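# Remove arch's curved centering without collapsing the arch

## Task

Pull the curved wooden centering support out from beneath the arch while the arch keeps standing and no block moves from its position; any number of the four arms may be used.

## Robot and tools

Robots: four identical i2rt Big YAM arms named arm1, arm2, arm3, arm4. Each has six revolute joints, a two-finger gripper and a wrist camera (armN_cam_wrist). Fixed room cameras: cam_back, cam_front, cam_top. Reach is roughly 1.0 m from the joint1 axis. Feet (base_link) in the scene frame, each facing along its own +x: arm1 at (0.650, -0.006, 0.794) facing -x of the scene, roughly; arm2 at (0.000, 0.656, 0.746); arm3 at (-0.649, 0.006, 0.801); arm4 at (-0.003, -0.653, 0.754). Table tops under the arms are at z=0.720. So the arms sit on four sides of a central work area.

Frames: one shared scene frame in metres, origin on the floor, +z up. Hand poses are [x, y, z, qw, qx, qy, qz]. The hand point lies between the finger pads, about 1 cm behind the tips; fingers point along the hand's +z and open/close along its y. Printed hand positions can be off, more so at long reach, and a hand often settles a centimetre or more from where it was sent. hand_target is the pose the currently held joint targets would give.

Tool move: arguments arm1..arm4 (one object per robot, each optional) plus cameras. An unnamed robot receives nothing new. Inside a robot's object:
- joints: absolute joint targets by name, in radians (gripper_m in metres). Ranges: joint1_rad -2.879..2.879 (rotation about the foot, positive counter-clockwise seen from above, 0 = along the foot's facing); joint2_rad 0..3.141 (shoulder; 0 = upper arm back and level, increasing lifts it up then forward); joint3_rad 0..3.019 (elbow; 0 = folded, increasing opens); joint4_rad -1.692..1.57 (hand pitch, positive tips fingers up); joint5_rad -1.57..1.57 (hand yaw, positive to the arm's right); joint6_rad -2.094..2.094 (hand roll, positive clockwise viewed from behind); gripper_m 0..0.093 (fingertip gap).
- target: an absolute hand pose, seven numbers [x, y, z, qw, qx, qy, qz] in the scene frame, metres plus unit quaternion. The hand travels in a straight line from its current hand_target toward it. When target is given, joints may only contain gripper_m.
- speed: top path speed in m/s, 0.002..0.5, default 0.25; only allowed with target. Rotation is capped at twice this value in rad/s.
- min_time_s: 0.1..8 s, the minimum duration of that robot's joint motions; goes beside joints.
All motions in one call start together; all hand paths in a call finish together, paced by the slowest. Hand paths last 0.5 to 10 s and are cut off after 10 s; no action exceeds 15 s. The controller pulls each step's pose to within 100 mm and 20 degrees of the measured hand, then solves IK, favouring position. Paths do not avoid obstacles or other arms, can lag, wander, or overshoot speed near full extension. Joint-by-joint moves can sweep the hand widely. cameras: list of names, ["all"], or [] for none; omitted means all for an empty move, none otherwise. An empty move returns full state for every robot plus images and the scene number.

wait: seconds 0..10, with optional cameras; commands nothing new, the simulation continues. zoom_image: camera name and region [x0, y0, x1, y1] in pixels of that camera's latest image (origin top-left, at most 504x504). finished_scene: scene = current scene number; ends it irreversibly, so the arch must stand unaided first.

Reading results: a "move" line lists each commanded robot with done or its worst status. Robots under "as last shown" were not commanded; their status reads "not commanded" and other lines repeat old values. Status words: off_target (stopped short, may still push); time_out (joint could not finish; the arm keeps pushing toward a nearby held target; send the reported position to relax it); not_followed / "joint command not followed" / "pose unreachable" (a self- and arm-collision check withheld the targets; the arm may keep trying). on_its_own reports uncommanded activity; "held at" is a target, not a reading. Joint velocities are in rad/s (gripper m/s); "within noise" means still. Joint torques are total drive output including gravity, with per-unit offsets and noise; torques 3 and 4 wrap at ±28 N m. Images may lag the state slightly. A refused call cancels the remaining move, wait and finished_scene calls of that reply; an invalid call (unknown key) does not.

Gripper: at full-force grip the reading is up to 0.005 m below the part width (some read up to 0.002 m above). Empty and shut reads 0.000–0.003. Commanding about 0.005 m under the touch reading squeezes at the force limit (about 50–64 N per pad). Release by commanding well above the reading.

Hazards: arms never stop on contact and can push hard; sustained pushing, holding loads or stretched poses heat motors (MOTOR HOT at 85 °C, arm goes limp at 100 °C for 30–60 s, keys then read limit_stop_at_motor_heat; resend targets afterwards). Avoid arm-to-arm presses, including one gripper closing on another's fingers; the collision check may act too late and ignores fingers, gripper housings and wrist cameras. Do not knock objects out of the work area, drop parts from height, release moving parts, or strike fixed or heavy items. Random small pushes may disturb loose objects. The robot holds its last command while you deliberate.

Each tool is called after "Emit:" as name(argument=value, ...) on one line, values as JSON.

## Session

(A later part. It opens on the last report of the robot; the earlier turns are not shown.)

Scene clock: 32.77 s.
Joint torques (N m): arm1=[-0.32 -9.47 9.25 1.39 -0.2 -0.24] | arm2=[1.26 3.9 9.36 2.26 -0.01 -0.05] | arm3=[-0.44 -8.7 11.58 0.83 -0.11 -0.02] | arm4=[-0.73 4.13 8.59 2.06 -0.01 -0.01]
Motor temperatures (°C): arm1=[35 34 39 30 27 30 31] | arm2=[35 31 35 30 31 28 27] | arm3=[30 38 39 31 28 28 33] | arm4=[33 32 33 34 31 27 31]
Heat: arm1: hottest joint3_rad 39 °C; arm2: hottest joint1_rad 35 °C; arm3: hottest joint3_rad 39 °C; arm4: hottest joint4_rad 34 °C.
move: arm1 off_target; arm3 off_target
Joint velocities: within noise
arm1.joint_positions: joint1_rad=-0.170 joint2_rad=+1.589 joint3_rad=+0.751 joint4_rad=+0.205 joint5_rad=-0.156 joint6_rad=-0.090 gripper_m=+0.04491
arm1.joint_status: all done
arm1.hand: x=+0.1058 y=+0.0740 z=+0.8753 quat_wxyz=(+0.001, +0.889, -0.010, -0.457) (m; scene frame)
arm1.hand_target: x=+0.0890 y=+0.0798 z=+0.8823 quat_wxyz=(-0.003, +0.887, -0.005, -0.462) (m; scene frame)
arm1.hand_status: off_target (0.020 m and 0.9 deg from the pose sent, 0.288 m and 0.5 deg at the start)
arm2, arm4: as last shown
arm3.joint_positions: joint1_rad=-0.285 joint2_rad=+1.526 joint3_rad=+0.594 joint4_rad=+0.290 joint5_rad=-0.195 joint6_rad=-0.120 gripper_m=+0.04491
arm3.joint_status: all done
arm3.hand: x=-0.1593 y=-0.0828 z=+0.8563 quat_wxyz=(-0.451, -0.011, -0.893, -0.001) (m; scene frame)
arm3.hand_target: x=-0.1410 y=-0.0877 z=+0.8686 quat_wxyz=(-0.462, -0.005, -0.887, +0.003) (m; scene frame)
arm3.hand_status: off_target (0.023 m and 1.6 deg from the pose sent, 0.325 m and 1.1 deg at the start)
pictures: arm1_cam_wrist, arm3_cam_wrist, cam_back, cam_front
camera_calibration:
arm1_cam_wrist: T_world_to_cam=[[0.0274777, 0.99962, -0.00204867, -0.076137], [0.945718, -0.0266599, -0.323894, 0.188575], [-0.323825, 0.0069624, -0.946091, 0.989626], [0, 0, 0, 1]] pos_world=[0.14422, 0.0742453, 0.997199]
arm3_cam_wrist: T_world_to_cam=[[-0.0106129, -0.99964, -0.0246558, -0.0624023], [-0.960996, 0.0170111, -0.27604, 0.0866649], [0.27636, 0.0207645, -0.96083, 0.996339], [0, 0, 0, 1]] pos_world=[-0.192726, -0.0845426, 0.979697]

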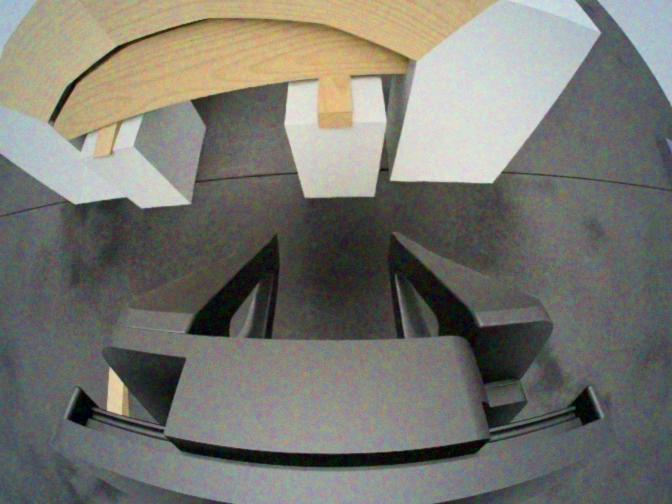

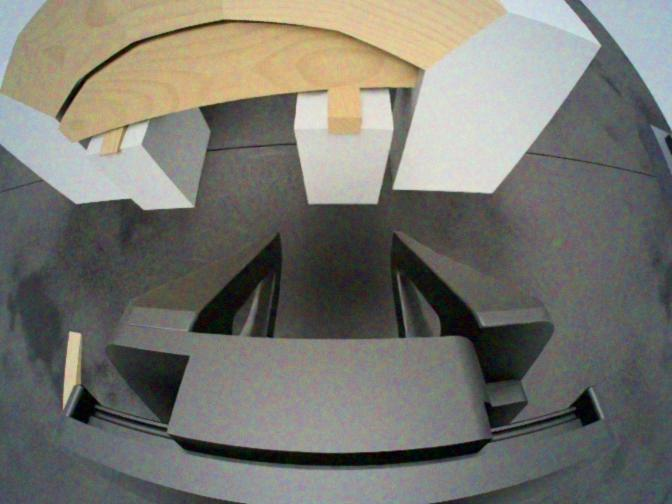

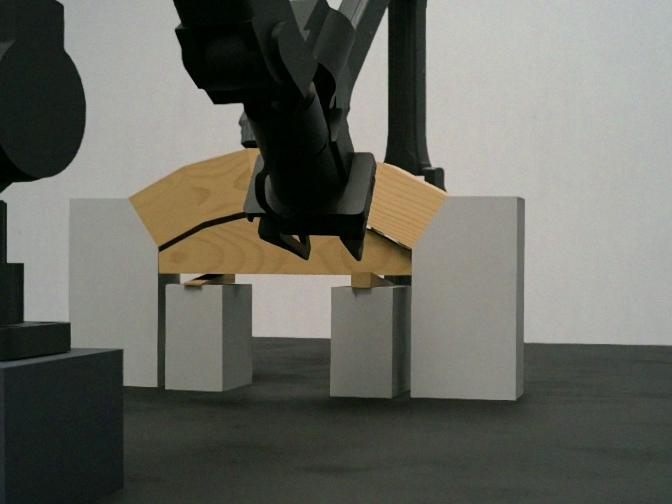

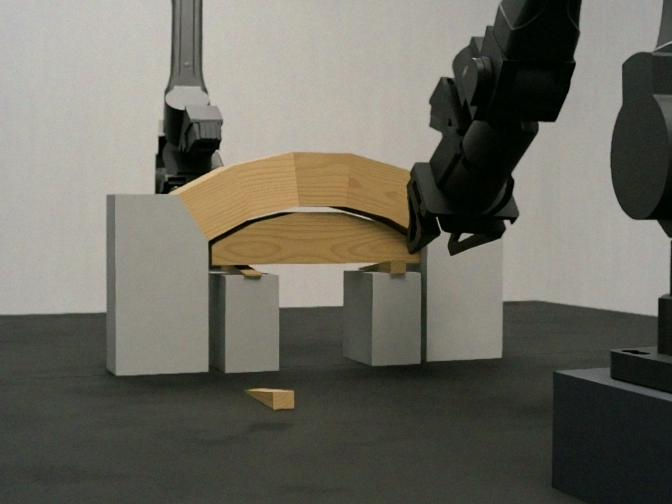

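Emit:
move(arm3={"target": [-0.053, -0.093, 0.850, 0.4617, 0.0054, 0.8870, -0.0028], "speed": 0.1, "joints": {"gripper_m": 0.04}}, arm1={"target": [0.0012, 0.0838, 0.865, 0.0028, -0.8870, 0.0054, 0.4617], "speed": 0.1, "joints": {"gripper_m": 0.04}}, cameras=["arm1_cam_wrist", "arm3_cam_wrist", "cam_back", "cam_front"])

Emit:
zoom_image(camera="cam_back", region=[310, 230, 430, 310])

Emit:
zoom_image(camera="cam_front", region=[340, 220, 480, 300])

Scene clock: 35.33 s.
Joint torques (N m): arm1=[0.62 -11.87 10.07 1.69 0.1 -0.06] | arm2=[1.08 3.66 9.37 2.32 -0.01 -0.07] | arm3=[0.44 -11.87 11.55 0.85 0.18 0.2] | arm4=[-1.03 4.13 8.73 2.09 0 0.03]
Motor temperatures (°C): arm1=[35 34 40 30 27 30 31] | arm2=[35 31 35 30 31 28 27] | arm3=[30 38 39 31 28 28 33] | arm4=[33 32 34 34 31 27 31]
Heat: arm1: hottest joint3_rad 40 °C; arm2: hottest joint1_rad 35 °C; arm3: hottest joint3_rad 39 °C; arm4: hottest joint3_rad 34 °C.
move: arm1 off_target; arm3 off_target
Joint velocities: within noise
arm1.joint_positions: joint1_rad=-0.163 joint2_rad=+1.785 joint3_rad=+0.984 joint4_rad=+0.174 joint5_rad=-0.142 joint6_rad=-0.091 gripper_m=+0.04009
arm1.joint_status: all done
arm1.hand: x=+0.0235 y=+0.0881 z=+0.8647 quat_wxyz=(-0.004, +0.888, -0.009, -0.459) (m; scene frame)
arm1.hand_target: x=+0.0027 y=+0.0833 z=+0.8654 quat_wxyz=(-0.003, +0.887, -0.005, -0.462) (m; scene frame)
arm1.hand_status: off_target (0.023 m and 0.5 deg from the pose sent, 0.106 m and 0.9 deg at the start)
arm2.joint_positions: joint1_rad=+0.031 joint2_rad=+0.603 joint3_rad=+1.457 joint4_rad=-1.387 joint5_rad=-0.263 joint6_rad=+0.761 gripper_m=+0.09396
arm2.joint_status: not commanded
arm2.hand: x=+0.0421 y=+0.4486 z=+1.3126 quat_wxyz=(-0.497, -0.768, -0.393, +0.094) (m; scene frame)
arm2.hand_target: x=+0.0421 y=+0.4516 z=+1.3209 quat_wxyz=(-0.505, -0.763, -0.391, +0.098) (m; scene frame)
arm2.hand_status: not commanded
arm3.joint_positions: joint1_rad=-0.261 joint2_rad=+1.740 joint3_rad=+0.826 joint4_rad=+0.279 joint5_rad=-0.172 joint6_rad=-0.119 gripper_m=+0.04009
arm3.joint_status: all done
arm3.hand: x=-0.0733 y=-0.0939 z=+0.8414 quat_wxyz=(-0.452, -0.006, -0.892, +0.004) (m; scene frame)
arm3.hand_target: x=-0.0541 y=-0.0926 z=+0.8504 quat_wxyz=(-0.462, -0.005, -0.887, +0.003) (m; scene frame)
arm3.hand_status: off_target (0.022 m and 1.2 deg from the pose sent, 0.107 m and 1.6 deg at the start)
arm4.joint_positions: joint1_rad=-0.454 joint2_rad=+0.631 joint3_rad=+1.450 joint4_rad=-1.565 joint5_rad=-0.075 joint6_rad=-0.150 gripper_m=+0.09396
arm4.joint_status: not commanded
arm4.hand: x=+0.0668 y=-0.4724 z=+1.2759 quat_wxyz=(-0.346, +0.552, -0.728, -0.214) (m; scene frame)
arm4.hand_target: x=+0.0658 y=-0.4742 z=+1.2836 quat_wxyz=(-0.354, +0.550, -0.724, -0.218) (m; scene frame)
arm4.hand_status: not commanded
pictures: arm1_cam_wrist, arm3_cam_wrist, cam_back, cam_front
camera_calibration:
arm1_cam_wrist: T_world_to_cam=[[0.0314567, 0.999477, 0.00754358, -0.0964816], [0.944021, -0.02723, -0.328759, 0.267661], [-0.328382, 0.017463, -0.944384, 0.950632], [0, 0, 0, 1]] pos_world=[0.0625273, 0.0871186, 0.986485]
arm3_cam_wrist: T_world_to_cam=[[-0.00503631, -0.999931, -0.0106595, -0.0844468], [-0.959982, 0.00781947, -0.279953, 0.167872], [0.280017, 0.00882302, -0.959955, 0.956942], [0, 0, 0, 1]] pos_world=[-0.107231, -0.0941968, 0.964717]

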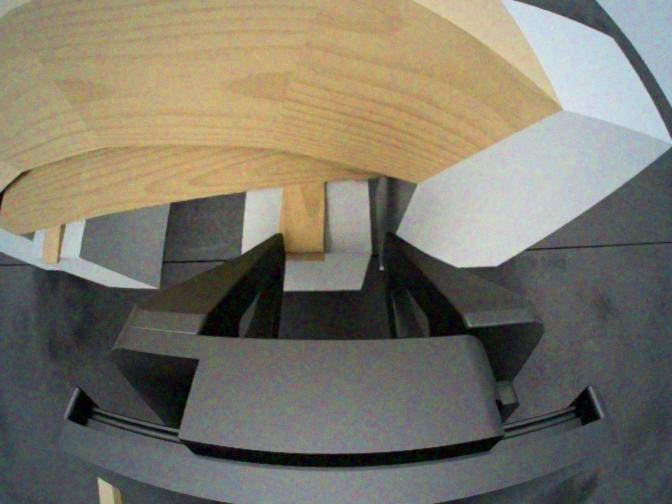

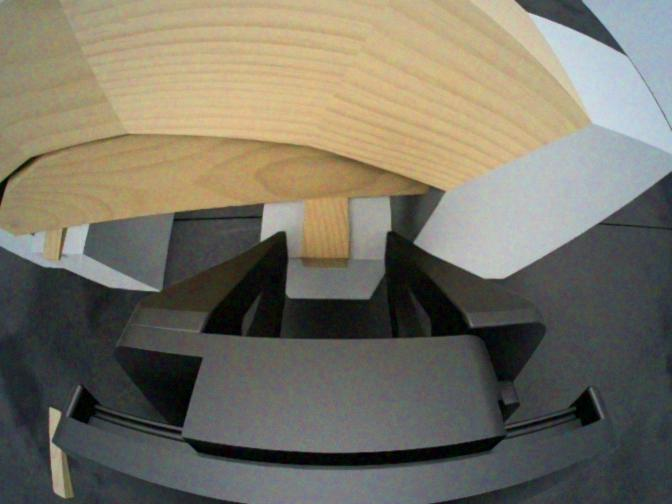

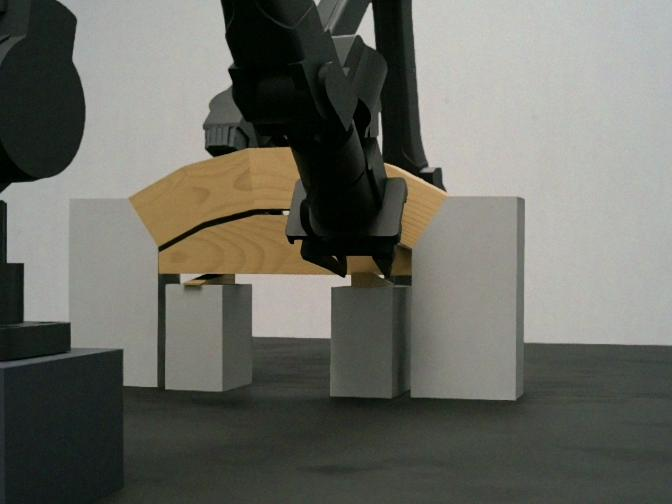

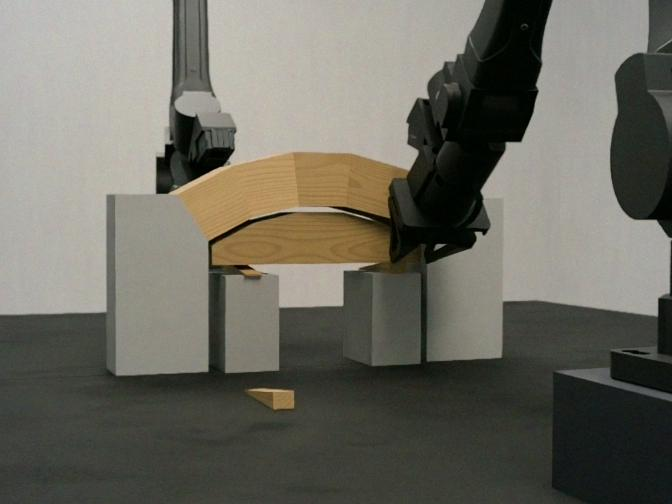

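Scaled by 4.200 from the camera's 672x504 image, which has a finer 960x720 frame.

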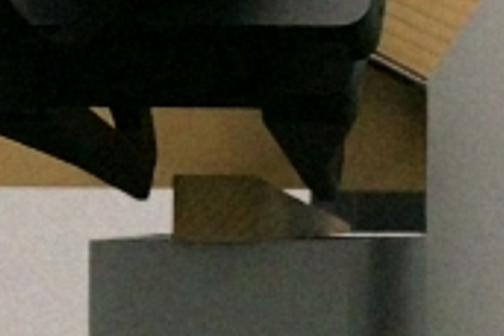

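Scaled by 3.600 from the camera's 672x504 image, which has a finer 960x720 frame.

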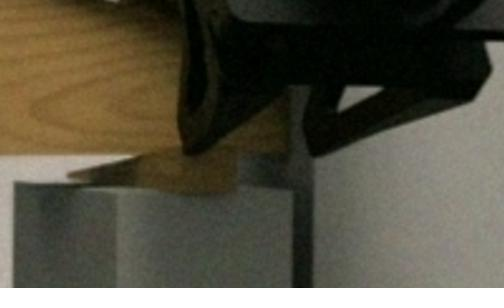

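Emit:
move(arm3={"target": [-0.0515, -0.0865, 0.845, 0.4617, 0.0054, 0.8870, -0.0028], "speed": 0.05, "joints": {"gripper_m": 0.036}}, arm1={"target": [0.0040, 0.068, 0.8655, 0.0028, -0.8870, 0.0054, 0.4617], "speed": 0.08, "joints": {"gripper_m": 0.042}}, cameras=["arm1_cam_wrist", "arm3_cam_wrist", "cam_back", "cam_front"])

Emit:
zoom_image(camera="cam_back", region=[310, 230, 430, 310])

Scene clock: 37.00 s.
Joint torques (N m): arm1=[2.43 -12.75 8.91 1.91 0.05 0.07] | arm2=[1.14 3.6 9.36 2.32 0 -0.03] | arm3=[0.5 -12.1 11.4 1.43 0.19 0.15] | arm4=[-1.14 3.78 8.69 2.04 -0.02 0.01]
Motor temperatures (°C): arm1=[35 34 40 29 27 30 31] | arm2=[35 31 35 30 31 28 27] | arm3=[30 38 39 31 28 28 33] | arm4=[33 32 34 34 30 27 31]
Heat: arm1: hottest joint3_rad 40 °C; arm2: hottest joint1_rad 35 °C; arm3: hottest joint3_rad 39 °C; arm4: hottest joint3_rad 34 °C.
move: arm1 off_target; arm3 off_target
Joint velocities: within noise
arm1.joint_positions: joint1_rad=-0.156 joint2_rad=+1.783 joint3_rad=+0.984 joint4_rad=+0.172 joint5_rad=-0.116 joint6_rad=-0.086 gripper_m=+0.04190
arm1.joint_status: all done
arm1.hand: x=+0.0233 y=+0.0880 z=+0.8652 quat_wxyz=(-0.013, +0.889, -0.014, -0.458) (m; scene frame)
arm1.hand_target: x=+0.0057 y=+0.0675 z=+0.8659 quat_wxyz=(-0.003, +0.887, -0.005, -0.462) (m; scene frame)
arm1.hand_status: off_target (0.028 m and 1.6 deg from the pose sent, 0.028 m and 0.6 deg at the start)
arm2, arm4: as last shown
arm3.joint_positions: joint1_rad=-0.246 joint2_rad=+1.753 joint3_rad=+0.827 joint4_rad=+0.279 joint5_rad=-0.160 joint6_rad=-0.110 gripper_m=+0.03609
arm3.joint_status: all done
arm3.hand: x=-0.0731 y=-0.0872 z=+0.8341 quat_wxyz=(-0.446, -0.006, -0.895, +0.002) (m; scene frame)
arm3.hand_target: x=-0.0528 y=-0.0861 z=+0.8454 quat_wxyz=(-0.462, -0.005, -0.887, +0.003) (m; scene frame)
arm3.hand_status: off_target (0.024 m and 2.0 deg from the pose sent, 0.023 m and 1.2 deg at the start)
pictures: arm1_cam_wrist, arm3_cam_wrist, cam_back, cam_front
camera_calibration:
arm1_cam_wrist: T_world_to_cam=[[0.0477733, 0.99869, 0.0183049, -0.105985], [0.94432, -0.0391846, -0.326687, 0.267208], [-0.325542, 0.0328926, -0.944955, 0.950044], [0, 0, 0, 1]] pos_world=[0.0620123, 0.0850677, 0.986983]
arm3_cam_wrist: T_world_to_cam=[[-0.0049032, -0.999901, -0.0132215, -0.0756478], [-0.963762, 0.00825167, -0.266637, 0.154633], [0.26672, 0.011435, -0.963706, 0.952123], [0, 0, 0, 1]] pos_world=[-0.105292, -0.0878038, 0.957798]

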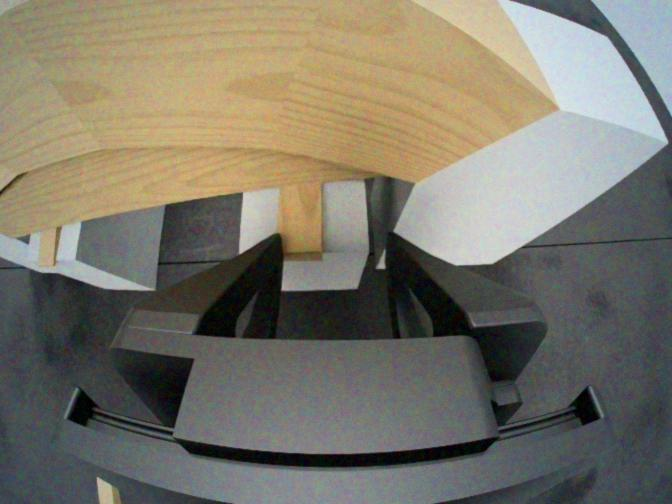

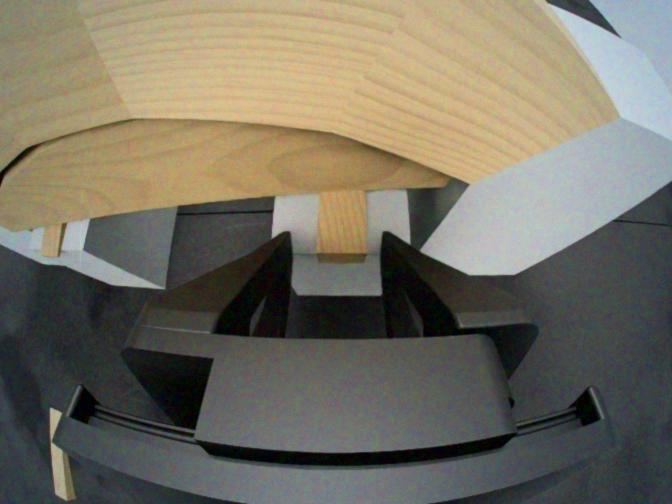

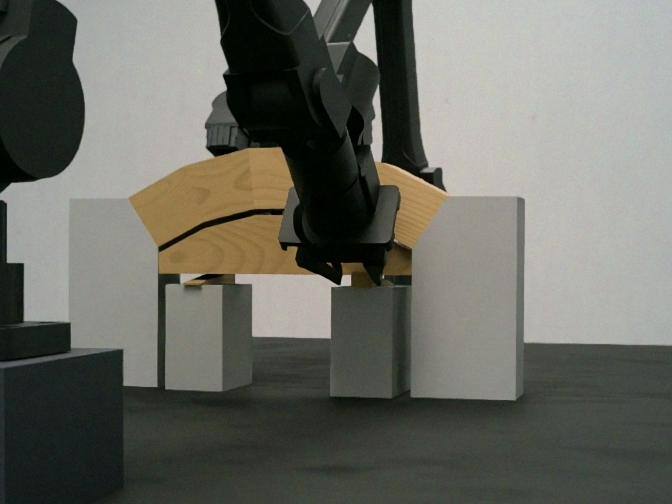

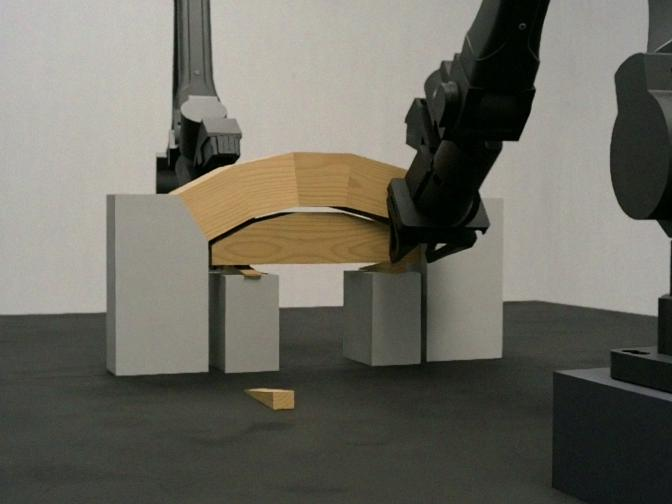

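Scaled by 4.200 from the camera's 672x504 image, which has a finer 960x720 frame.

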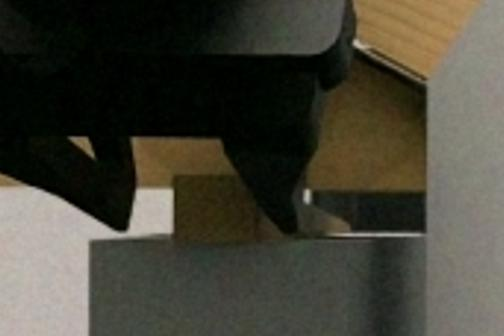

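Emit:
move(arm3={"target": [-0.066, -0.089, 0.852, 0.4617, 0.0054, 0.8870, -0.0028], "speed": 0.05, "joints": {"gripper_m": 0.028}}, arm1={"target": [0.0090, 0.080, 0.885, 0.0028, -0.8870, 0.0054, 0.4617], "speed": 0.08, "joints": {"gripper_m": 0.045}}, cameras=["arm1_cam_wrist", "arm3_cam_wrist", "cam_back", "cam_front"])

Emit:
zoom_image(camera="cam_back", region=[310, 230, 430, 310])

Emit:
zoom_image(camera="cam_front", region=[340, 220, 480, 300])

Scene clock: 38.77 s.
Joint torques (N m): arm1=[0.26 -15.91 9.25 1.44 -0.18 -0.09] | arm2=[1.08 3.66 9.35 2.28 -0.01 -0.06] | arm3=[-0.56 -15.33 8.36 1.24 -0.11 0.11] | arm4=[-0.56 4.13 8.65 2.17 -0.01 0.03]
Motor temperatures (°C): arm1=[35 34 40 29 27 30 31] | arm2=[35 31 35 30 31 28 27] | arm3=[30 38 39 31 28 28 33] | arm4=[33 32 34 34 30 27 31]
Heat: arm1: hottest joint3_rad 40 °C; arm2: hottest joint1_rad 35 °C; arm3: hottest joint3_rad 39 °C; arm4: hottest joint3_rad 34 °C.
move: arm1 off_target; arm3 off_target
Joint velocities: within noise
arm1.joint_positions: joint1_rad=-0.152 joint2_rad=+1.781 joint3_rad=+0.984 joint4_rad=+0.133 joint5_rad=-0.130 joint6_rad=-0.085 gripper_m=+0.04491
arm1.joint_status: all done
arm1.hand: x=+0.0283 y=+0.0824 z=+0.8588 quat_wxyz=(-0.003, +0.897, -0.011, -0.443) (m; scene frame)
arm1.hand_target: x=+0.0104 y=+0.0799 z=+0.8855 quat_wxyz=(-0.003, +0.887, -0.006, -0.462) (m; scene frame)
arm1.hand_status: off_target (0.033 m and 2.5 deg from the pose sent, 0.026 m and 1.6 deg at the start)
arm2, arm4: as last shown
arm3.joint_positions: joint1_rad=-0.246 joint2_rad=+1.753 joint3_rad=+0.827 joint4_rad=+0.279 joint5_rad=-0.163 joint6_rad=-0.110 gripper_m=+0.02809
arm3.joint_status: all done
arm3.hand: x=-0.0730 y=-0.0868 z=+0.8341 quat_wxyz=(-0.446, -0.006, -0.895, +0.001) (m; scene frame)
arm3.hand_target: x=-0.0663 y=-0.0889 z=+0.8518 quat_wxyz=(-0.462, -0.005, -0.887, +0.003) (m; scene frame)
arm3.hand_status: off_target (0.019 m and 2.0 deg from the pose sent, 0.019 m and 2.0 deg at the start)
pictures: arm1_cam_wrist, arm3_cam_wrist, cam_back, cam_front
camera_calibration:
arm1_cam_wrist: T_world_to_cam=[[0.033198, 0.999439, 0.00444541, -0.0883258], [0.955658, -0.030441, -0.2929, 0.230111], [-0.2926, 0.013972, -0.956133, 0.955999], [0, 0, 0, 1]] pos_world=[0.0627502, 0.0819238, 0.981855]
arm3_cam_wrist: T_world_to_cam=[[-0.00303471, -0.99989, -0.0145357, -0.0739928], [-0.963691, 0.00680533, -0.266933, 0.154796], [0.267003, 0.0131979, -0.963605, 0.952207], [0, 0, 0, 1]] pos_world=[-0.105291, -0.0876052, 0.957797]

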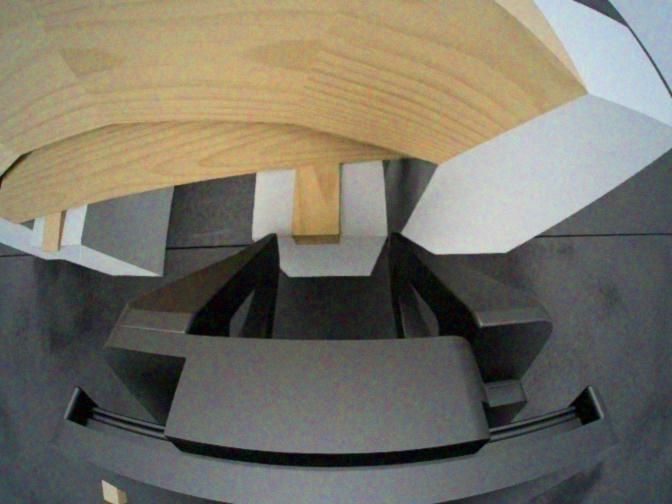

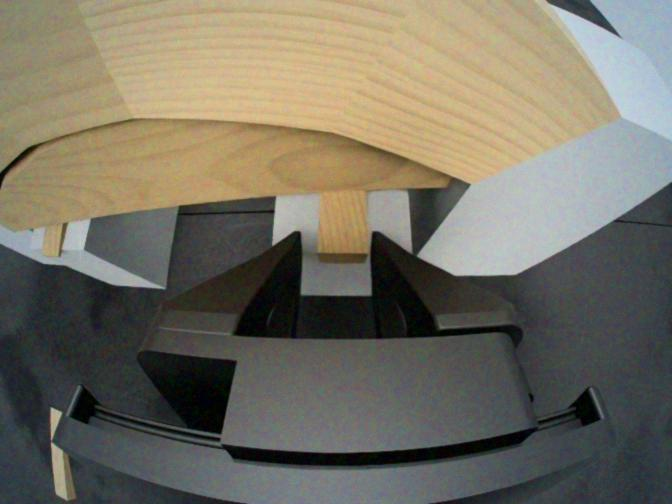

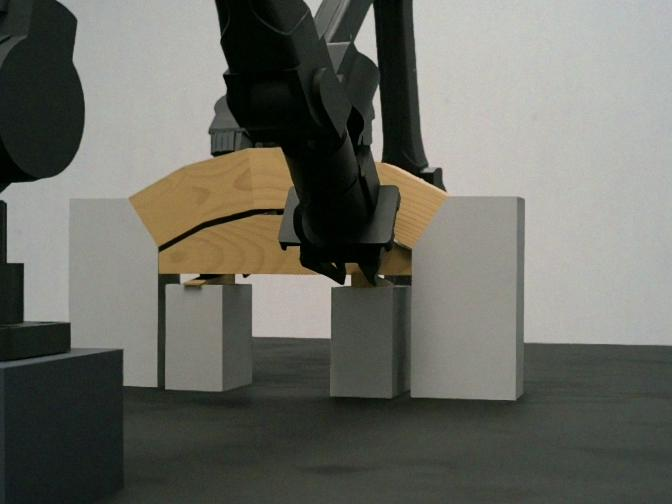

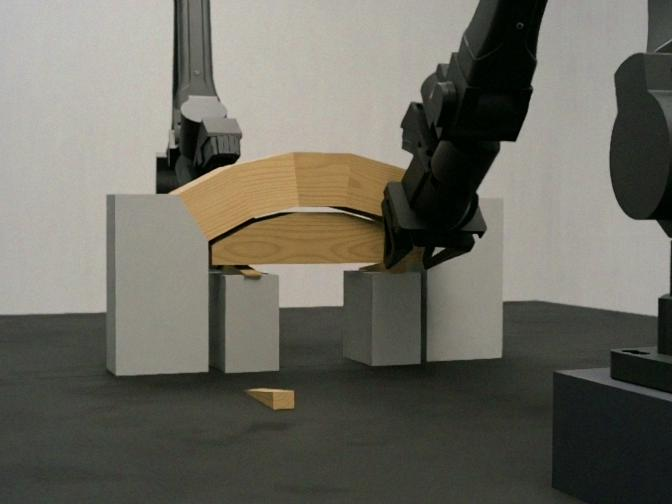

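Scaled by 4.200 from the camera's 672x504 image, which has a finer 960x720 frame.

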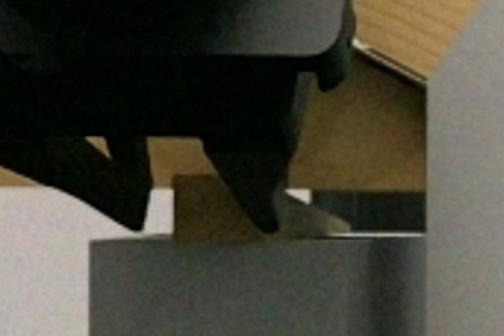

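Scaled by 3.600 from the camera's 672x504 image, which has a finer 960x720 frame.

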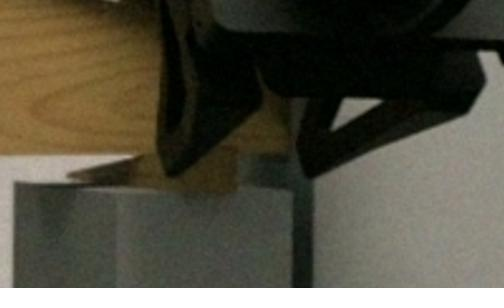

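Emit:
move(arm3={"joints": {"gripper_m": 0.0145}}, arm1={"target": [0.0000, 0.070, 0.874, 0.0028, -0.8870, 0.0054, 0.4617], "speed": 0.06, "joints": {"gripper_m": 0.040}}, cameras=["arm1_cam_wrist", "arm3_cam_wrist", "cam_front"])

Emit:
zoom_image(camera="cam_front", region=[340, 220, 480, 300])

Scene clock: 40.33 s.
Joint torques (N m): arm1=[0.56 -13.22 9.48 2.41 0.05 0.02] | arm2=[1.14 3.66 9.33 2.24 -0.01 -0.07] | arm3=[-0.32 -15.38 8.38 1.2 -0.05 0.11] | arm4=[-1.32 3.66 8.73 2.18 0 0.06]
Motor temperatures (°C): arm1=[35 35 40 29 27 30 31] | arm2=[35 31 35 30 31 28 27] | arm3=[30 38 39 31 28 28 33] | arm4=[33 32 34 34 30 27 31]
Heat: arm1: hottest joint3_rad 40 °C; arm2: hottest joint1_rad 35 °C; arm3: hottest joint3_rad 39 °C; arm4: hottest joint3_rad 34 °C.
move: arm1 off_target; arm3 done
Joint velocities: within noise
arm1.joint_positions: joint1_rad=-0.133 joint2_rad=+1.781 joint3_rad=+0.997 joint4_rad=+0.133 joint5_rad=-0.119 joint6_rad=-0.083 gripper_m=+0.04009
arm1.joint_status: all done
arm1.hand: x=+0.0215 y=+0.0733 z=+0.8645 quat_wxyz=(-0.004, +0.894, -0.005, -0.448) (m; scene frame)
arm1.hand_target: x=+0.0013 y=+0.0698 z=+0.8745 quat_wxyz=(-0.003, +0.887, -0.005, -0.462) (m; scene frame)
arm1.hand_status: off_target (0.024 m and 1.8 deg from the pose sent, 0.034 m and 2.5 deg at the start)
arm2, arm4: as last shown
arm3.joint_positions: joint1_rad=-0.246 joint2_rad=+1.753 joint3_rad=+0.827 joint4_rad=+0.279 joint5_rad=-0.164 joint6_rad=-0.110 gripper_m=+0.01729
arm3.joint_status: all done
arm3.hand: x=-0.0730 y=-0.0865 z=+0.8341 quat_wxyz=(-0.447, -0.005, -0.895, +0.001) (m; scene frame)
arm3.hand_target: x=-0.0663 y=-0.0889 z=+0.8518 quat_wxyz=(-0.462, -0.005, -0.887, +0.003) (m; scene frame)
arm3.hand_status: not commanded
pictures: arm1_cam_wrist, arm3_cam_wrist, cam_front
camera_calibration:
arm1_cam_wrist: T_world_to_cam=[[0.0245571, 0.999633, 0.0114269, -0.0848878], [0.952547, -0.0199284, -0.303737, 0.246643], [-0.303398, 0.0183436, -0.952687, 0.956606], [0, 0, 0, 1]] pos_world=[0.057378, 0.0722243, 0.987231]
arm3_cam_wrist: T_world_to_cam=[[-0.00182086, -0.999879, -0.0154207, -0.0729175], [-0.963647, 0.00587447, -0.267114, 0.154893], [0.267173, 0.0143737, -0.963541, 0.952264], [0, 0, 0, 1]] pos_world=[-0.10529, -0.0875062, 0.957796]

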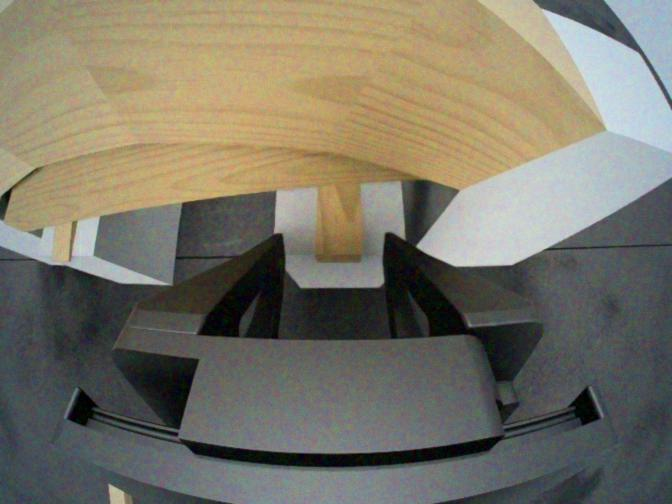

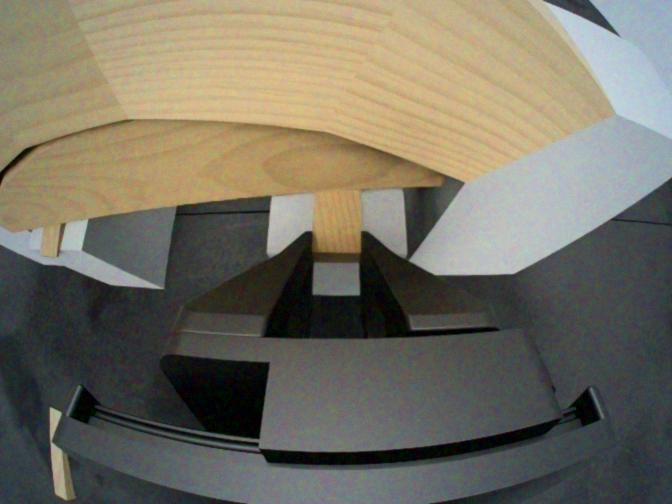

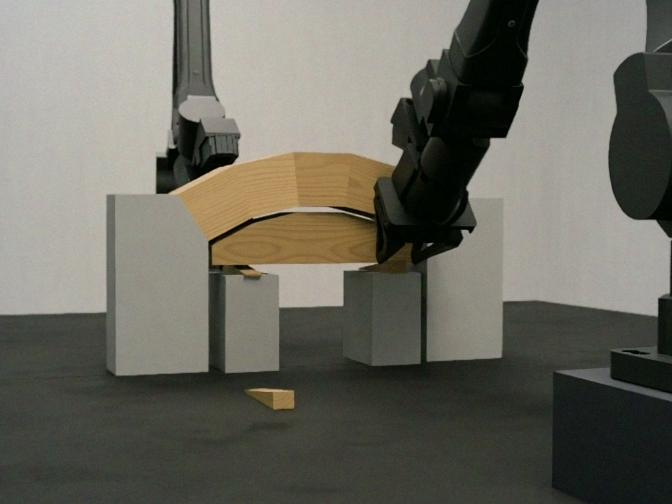

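Scaled by 3.600 from the camera's 672x504 image, which has a finer 960x720 frame.

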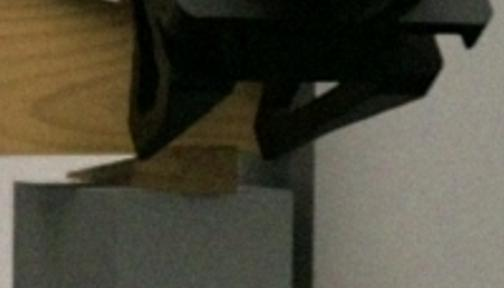

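Emit:
move(arm1={"target": [-0.0005, 0.0695, 0.860, 0.0028, -0.8870, 0.0054, 0.4617], "speed": 0.05, "joints": {"gripper_m": 0.036}}, cameras=["arm1_cam_wrist", "cam_front"])

Emit:
zoom_image(camera="cam_front", region=[340, 220, 480, 300])

Scene clock: 41.80 s.
Joint torques (N m): arm1=[0.5 -13.16 8.81 3.18 0.05 0.04] | arm2=[1.03 3.9 9.37 2.29 -0.01 -0.05] | arm3=[-0.5 -15.38 8.36 1.21 -0.05 0.11] | arm4=[-0.85 4.07 8.72 2.09 0 0.02]
Motor temperatures (°C): arm1=[35 35 40 29 27 30 31] | arm2=[35 31 35 30 31 28 27] | arm3=[30 38 39 31 28 28 33] | arm4=[33 32 34 34 30 27 31]
Heat: arm1: hottest joint3_rad 40 °C; arm2: hottest joint1_rad 35 °C; arm3: hottest joint3_rad 39 °C; arm4: hottest joint3_rad 34 °C.
move: arm1 off_target
Joint velocities: within noise
arm1.joint_positions: joint1_rad=-0.133 joint2_rad=+1.806 joint3_rad=+0.997 joint4_rad=+0.150 joint5_rad=-0.118 joint6_rad=-0.082 gripper_m=+0.03609
arm1.joint_status: all done
arm1.hand: x=+0.0205 y=+0.0738 z=+0.8531 quat_wxyz=(-0.004, +0.896, -0.006, -0.445) (m; scene frame)
arm1.hand_target: x=+0.0008 y=+0.0693 z=+0.8604 quat_wxyz=(-0.003, +0.887, -0.005, -0.462) (m; scene frame)
arm1.hand_status: off_target (0.023 m and 2.2 deg from the pose sent, 0.023 m and 1.8 deg at the start)
arm2, arm3, arm4: as last shown
pictures: arm1_cam_wrist, cam_front
camera_calibration:
arm1_cam_wrist: T_world_to_cam=[[0.0258638, 0.999609, 0.0106369, -0.0845119], [0.954474, -0.0215301, -0.297518, 0.239017], [-0.297172, 0.0178476, -0.954657, 0.94697], [0, 0, 0, 1]] pos_world=[0.055464, 0.0727238, 0.976043]

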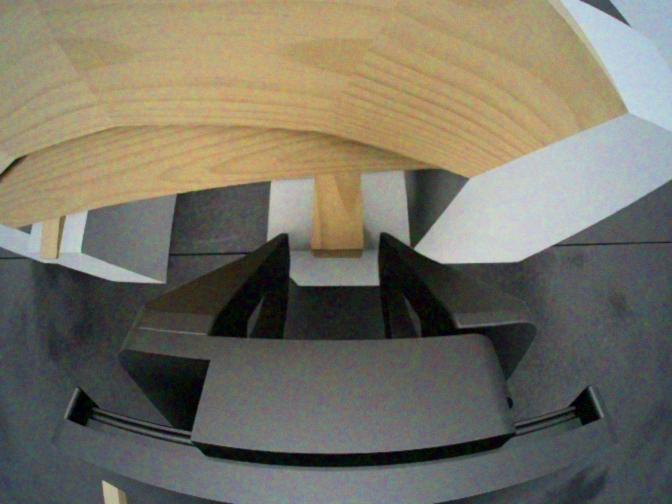

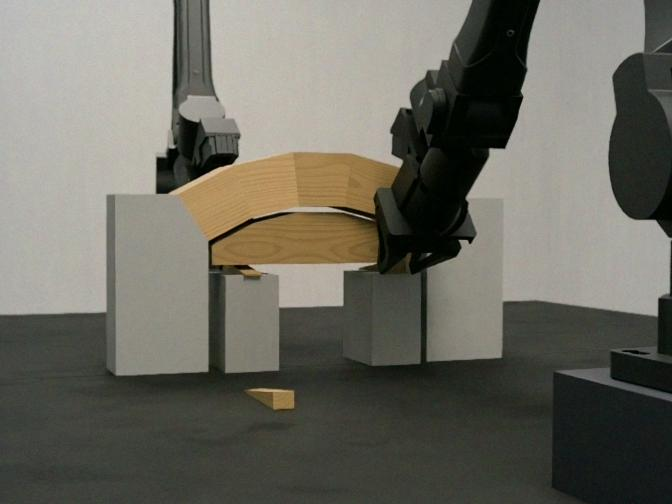

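Scaled by 3.600 from the camera's 672x504 image, which has a finer 960x720 frame.

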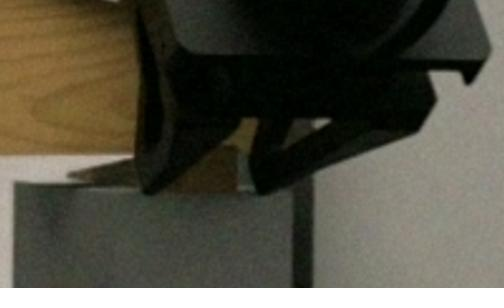

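Emit:
move(arm1={"target": [0.0150, 0.0695, 0.874, 0.0028, -0.8870, 0.0054, 0.4617], "speed": 0.06, "joints": {"gripper_m": 0.026}})

Emit:
move(arm1={"joints": {"gripper_m": 0.0145}}, cameras=["arm1_cam_wrist", "cam_front"])

Emit:
zoom_image(camera="cam_front", region=[340, 220, 480, 300])

Scene clock: 43.00 s.
Joint torques (N m): arm1=[0.09 -16.91 6.3 2.28 -0.09 0] | arm2=[1.2 3.9 9.39 2.25 -0.01 -0.06] | arm3=[-0.5 -15.33 8.38 1.22 -0.05 0.11] | arm4=[-0.85 3.78 8.58 2.04 0.02 0.03]
Motor temperatures (°C): arm1=[35 35 40 29 27 30 31] | arm2=[35 31 35 30 31 28 27] | arm3=[30 38 39 31 28 28 33] | arm4=[33 32 34 34 30 27 31]
Heat: arm1: hottest joint3_rad 40 °C; arm2: hottest joint1_rad 35 °C; arm3: hottest joint3_rad 39 °C; arm4: hottest joint3_rad 34 °C.
move: arm1 off_target
Joint velocities: within noise
arm1.joint_positions: joint1_rad=-0.133 joint2_rad=+1.801 joint3_rad=+0.997 joint4_rad=+0.150 joint5_rad=-0.118 joint6_rad=-0.082 gripper_m=+0.02609
arm1.joint_status: all done
arm1.hand: x=+0.0202 y=+0.0738 z=+0.8561 quat_wxyz=(-0.005, +0.895, -0.006, -0.447) (m; scene frame)
arm1.hand_target: x=+0.0151 y=+0.0696 z=+0.8739 quat_wxyz=(-0.003, +0.887, -0.005, -0.462) (m; scene frame)
arm1.hand_status: off_target (0.019 m and 1.9 deg from the pose sent, 0.022 m and 2.2 deg at the start)
arm2, arm3, arm4: as last shown
pictures: none

Scene clock: 43.53 s.
Joint torques (N m): arm1=[0.26 -16.97 6.28 2.32 -0.13 -0.01] | arm2=[1.32 3.6 9.28 2.28 -0.01 -0.07] | arm3=[-0.56 -15.33 8.35 1.22 -0.05 0.11] | arm4=[-1.2 4.19 8.58 2.15 0.01 0.02]
Motor temperatures (°C): arm1=[35 35 40 29 27 30 31] | arm2=[35 31 36 30 31 28 27] | arm3=[30 38 39 31 28 28 33] | arm4=[33 32 34 34 30 27 31]
Heat: arm1: hottest joint3_rad 40 °C; arm2: hottest joint3_rad 36 °C; arm3: hottest joint3_rad 39 °C; arm4: hottest joint3_rad 34 °C.
move: arm1 done
Joint velocities: within noise
arm1.joint_positions: joint1_rad=-0.133 joint2_rad=+1.800 joint3_rad=+0.997 joint4_rad=+0.150 joint5_rad=-0.117 joint6_rad=-0.082 gripper_m=+0.01709
arm1.joint_status: all done
arm1.hand: x=+0.0201 y=+0.0740 z=+0.8563 quat_wxyz=(-0.005, +0.894, -0.006, -0.447) (m; scene frame)
arm1.hand_target: x=+0.0151 y=+0.0696 z=+0.8741 quat_wxyz=(-0.003, +0.887, -0.005, -0.462) (m; scene frame)
arm1.hand_status: not commanded
arm2, arm3, arm4: as last shown
pictures: arm1_cam_wrist, cam_front
camera_calibration:
arm1_cam_wrist: T_world_to_cam=[[0.0268088, 0.999569, 0.012003, -0.0859344], [0.952878, -0.0219233, -0.30256, 0.244664], [-0.302166, 0.0195487, -0.953055, 0.948503], [0, 0, 0, 1]] pos_world=[0.0557742, 0.0727192, 0.979033]

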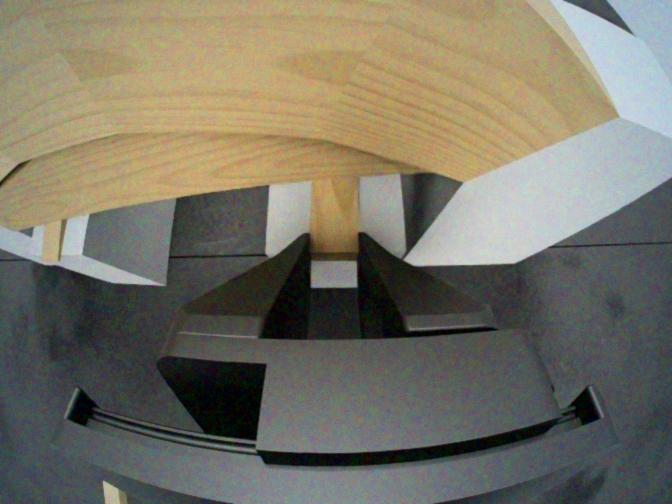

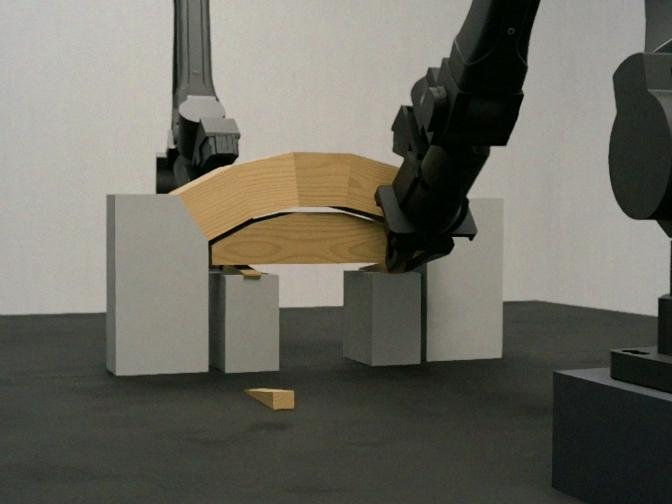

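Scaled by 3.600 from the camera's 672x504 image, which has a finer 960x720 frame.

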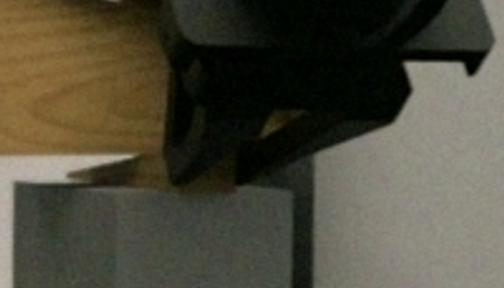

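Emit:
move(arm3={"target": [-0.085, -0.089, 0.8515, 0.4617, 0.0054, 0.8870, -0.0028], "speed": 0.03, "joints": {"gripper_m": 0.0145}}, arm1={"target": [0.034, 0.0695, 0.869, 0.0028, -0.8870, 0.0054, 0.4617], "speed": 0.03, "joints": {"gripper_m": 0.0145}}, cameras=["arm1_cam_wrist", "arm3_cam_wrist", "cam_back", "cam_front", "cam_top"])

Scene clock: 45.03 s.
Joint torques (N m): arm1=[-0.32 -16.5 4.85 3.26 -0.19 -0.04] | arm2=[1.08 3.9 9.33 2.29 -0.03 -0.07] | arm3=[-1.14 -15.21 7.02 1.99 -0.12 0.05] | arm4=[-0.85 4.01 8.47 2.06 -0.05 0.08]
Motor temperatures (°C): arm1=[35 35 40 29 27 30 31] | arm2=[35 31 36 30 31 28 27] | arm3=[30 38 39 31 28 28 33] | arm4=[33 32 34 34 30 27 31]
Heat: arm1: hottest joint3_rad 40 °C; arm2: hottest joint3_rad 36 °C; arm3: hottest joint3_rad 39 °C; arm4: hottest joint3_rad 34 °C.
move: arm1 off_target; arm3 off_target
Joint velocities: within noise
arm1.joint_positions: joint1_rad=-0.133 joint2_rad=+1.774 joint3_rad=+0.956 joint4_rad=+0.163 joint5_rad=-0.120 joint6_rad=-0.082 gripper_m=+0.01703
arm1.joint_status: all done
arm1.hand: x=+0.0337 y=+0.0713 z=+0.8558 quat_wxyz=(-0.003, +0.895, -0.006, -0.446) (m; scene frame)
arm1.hand_target: x=+0.0339 y=+0.0696 z=+0.8689 quat_wxyz=(-0.003, +0.887, -0.005, -0.462) (m; scene frame)
arm1.hand_status: off_target (0.013 m and 2.0 deg from the pose sent, 0.019 m and 1.9 deg at the start)
arm2, arm4: as last shown
arm3.joint_positions: joint1_rad=-0.247 joint2_rad=+1.722 joint3_rad=+0.787 joint4_rad=+0.279 joint5_rad=-0.170 joint6_rad=-0.110 gripper_m=+0.01728
arm3.joint_status: all done
arm3.hand: x=-0.0879 y=-0.0833 z=+0.8346 quat_wxyz=(-0.443, -0.005, -0.897, -0.002) (m; scene frame)
arm3.hand_target: x=-0.0851 y=-0.0889 z=+0.8512 quat_wxyz=(-0.462, -0.005, -0.887, +0.003) (m; scene frame)
arm3.hand_status: off_target (0.018 m and 2.5 deg from the pose sent, 0.021 m and 1.9 deg at the start)
pictures: arm1_cam_wrist, arm3_cam_wrist, cam_back, cam_front, cam_top
camera_calibration:
arm1_cam_wrist: T_world_to_cam=[[0.0240493, 0.999664, 0.00966378, -0.0814261], [0.953541, -0.0200338, -0.300597, 0.229626], [-0.300302, 0.0164439, -0.953702, 0.952945], [0, 0, 0, 1]] pos_world=[0.0691717, 0.0703289, 0.978637]
arm3_cam_wrist: T_world_to_cam=[[0.000982506, -0.999785, -0.0206912, -0.0650477], [-0.965743, 0.00442069, -0.259462, 0.133913], [0.259498, 0.0202373, -0.965532, 0.958209], [0, 0, 0, 1]] pos_world=[-0.119265, -0.0850173, 0.95858]

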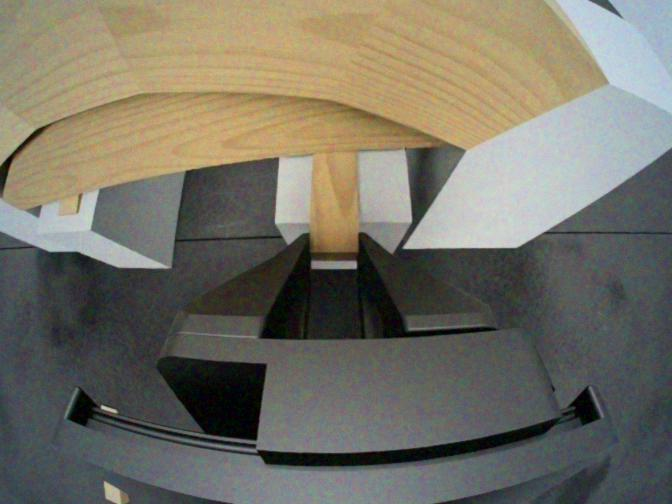

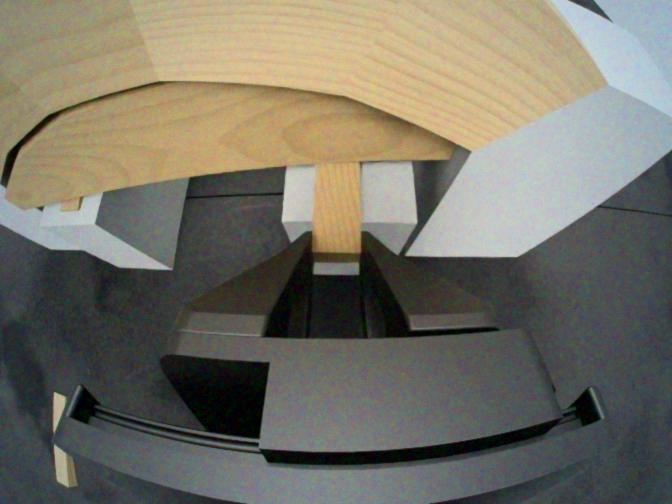

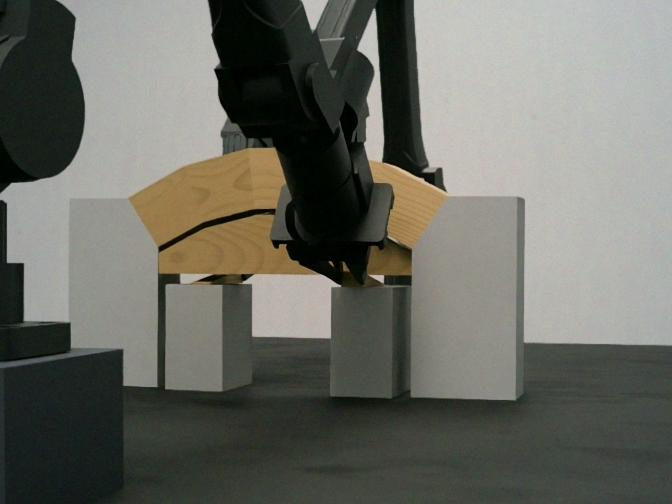

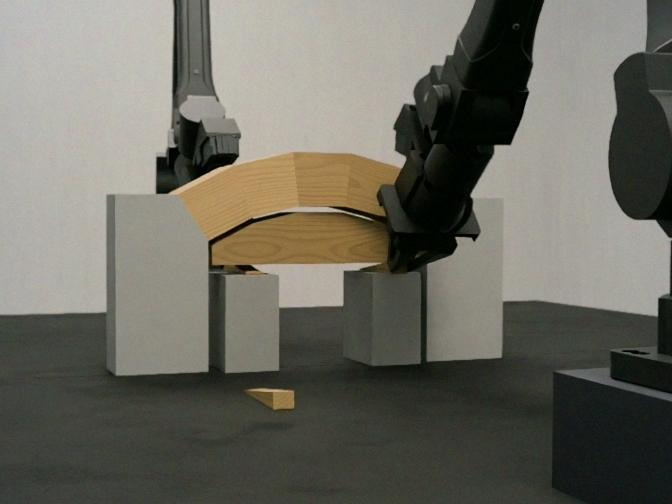

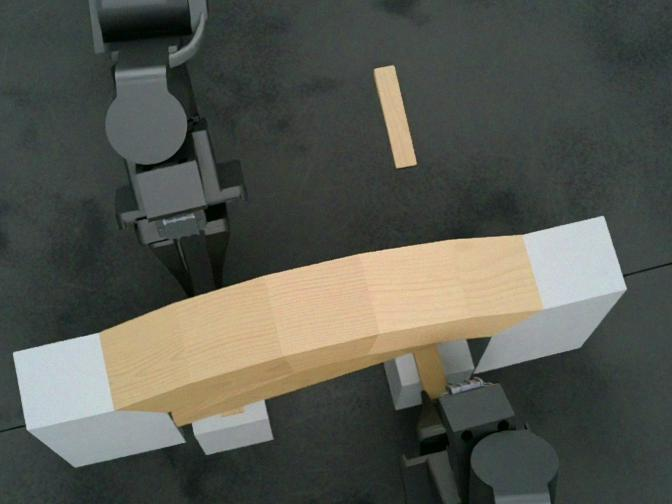

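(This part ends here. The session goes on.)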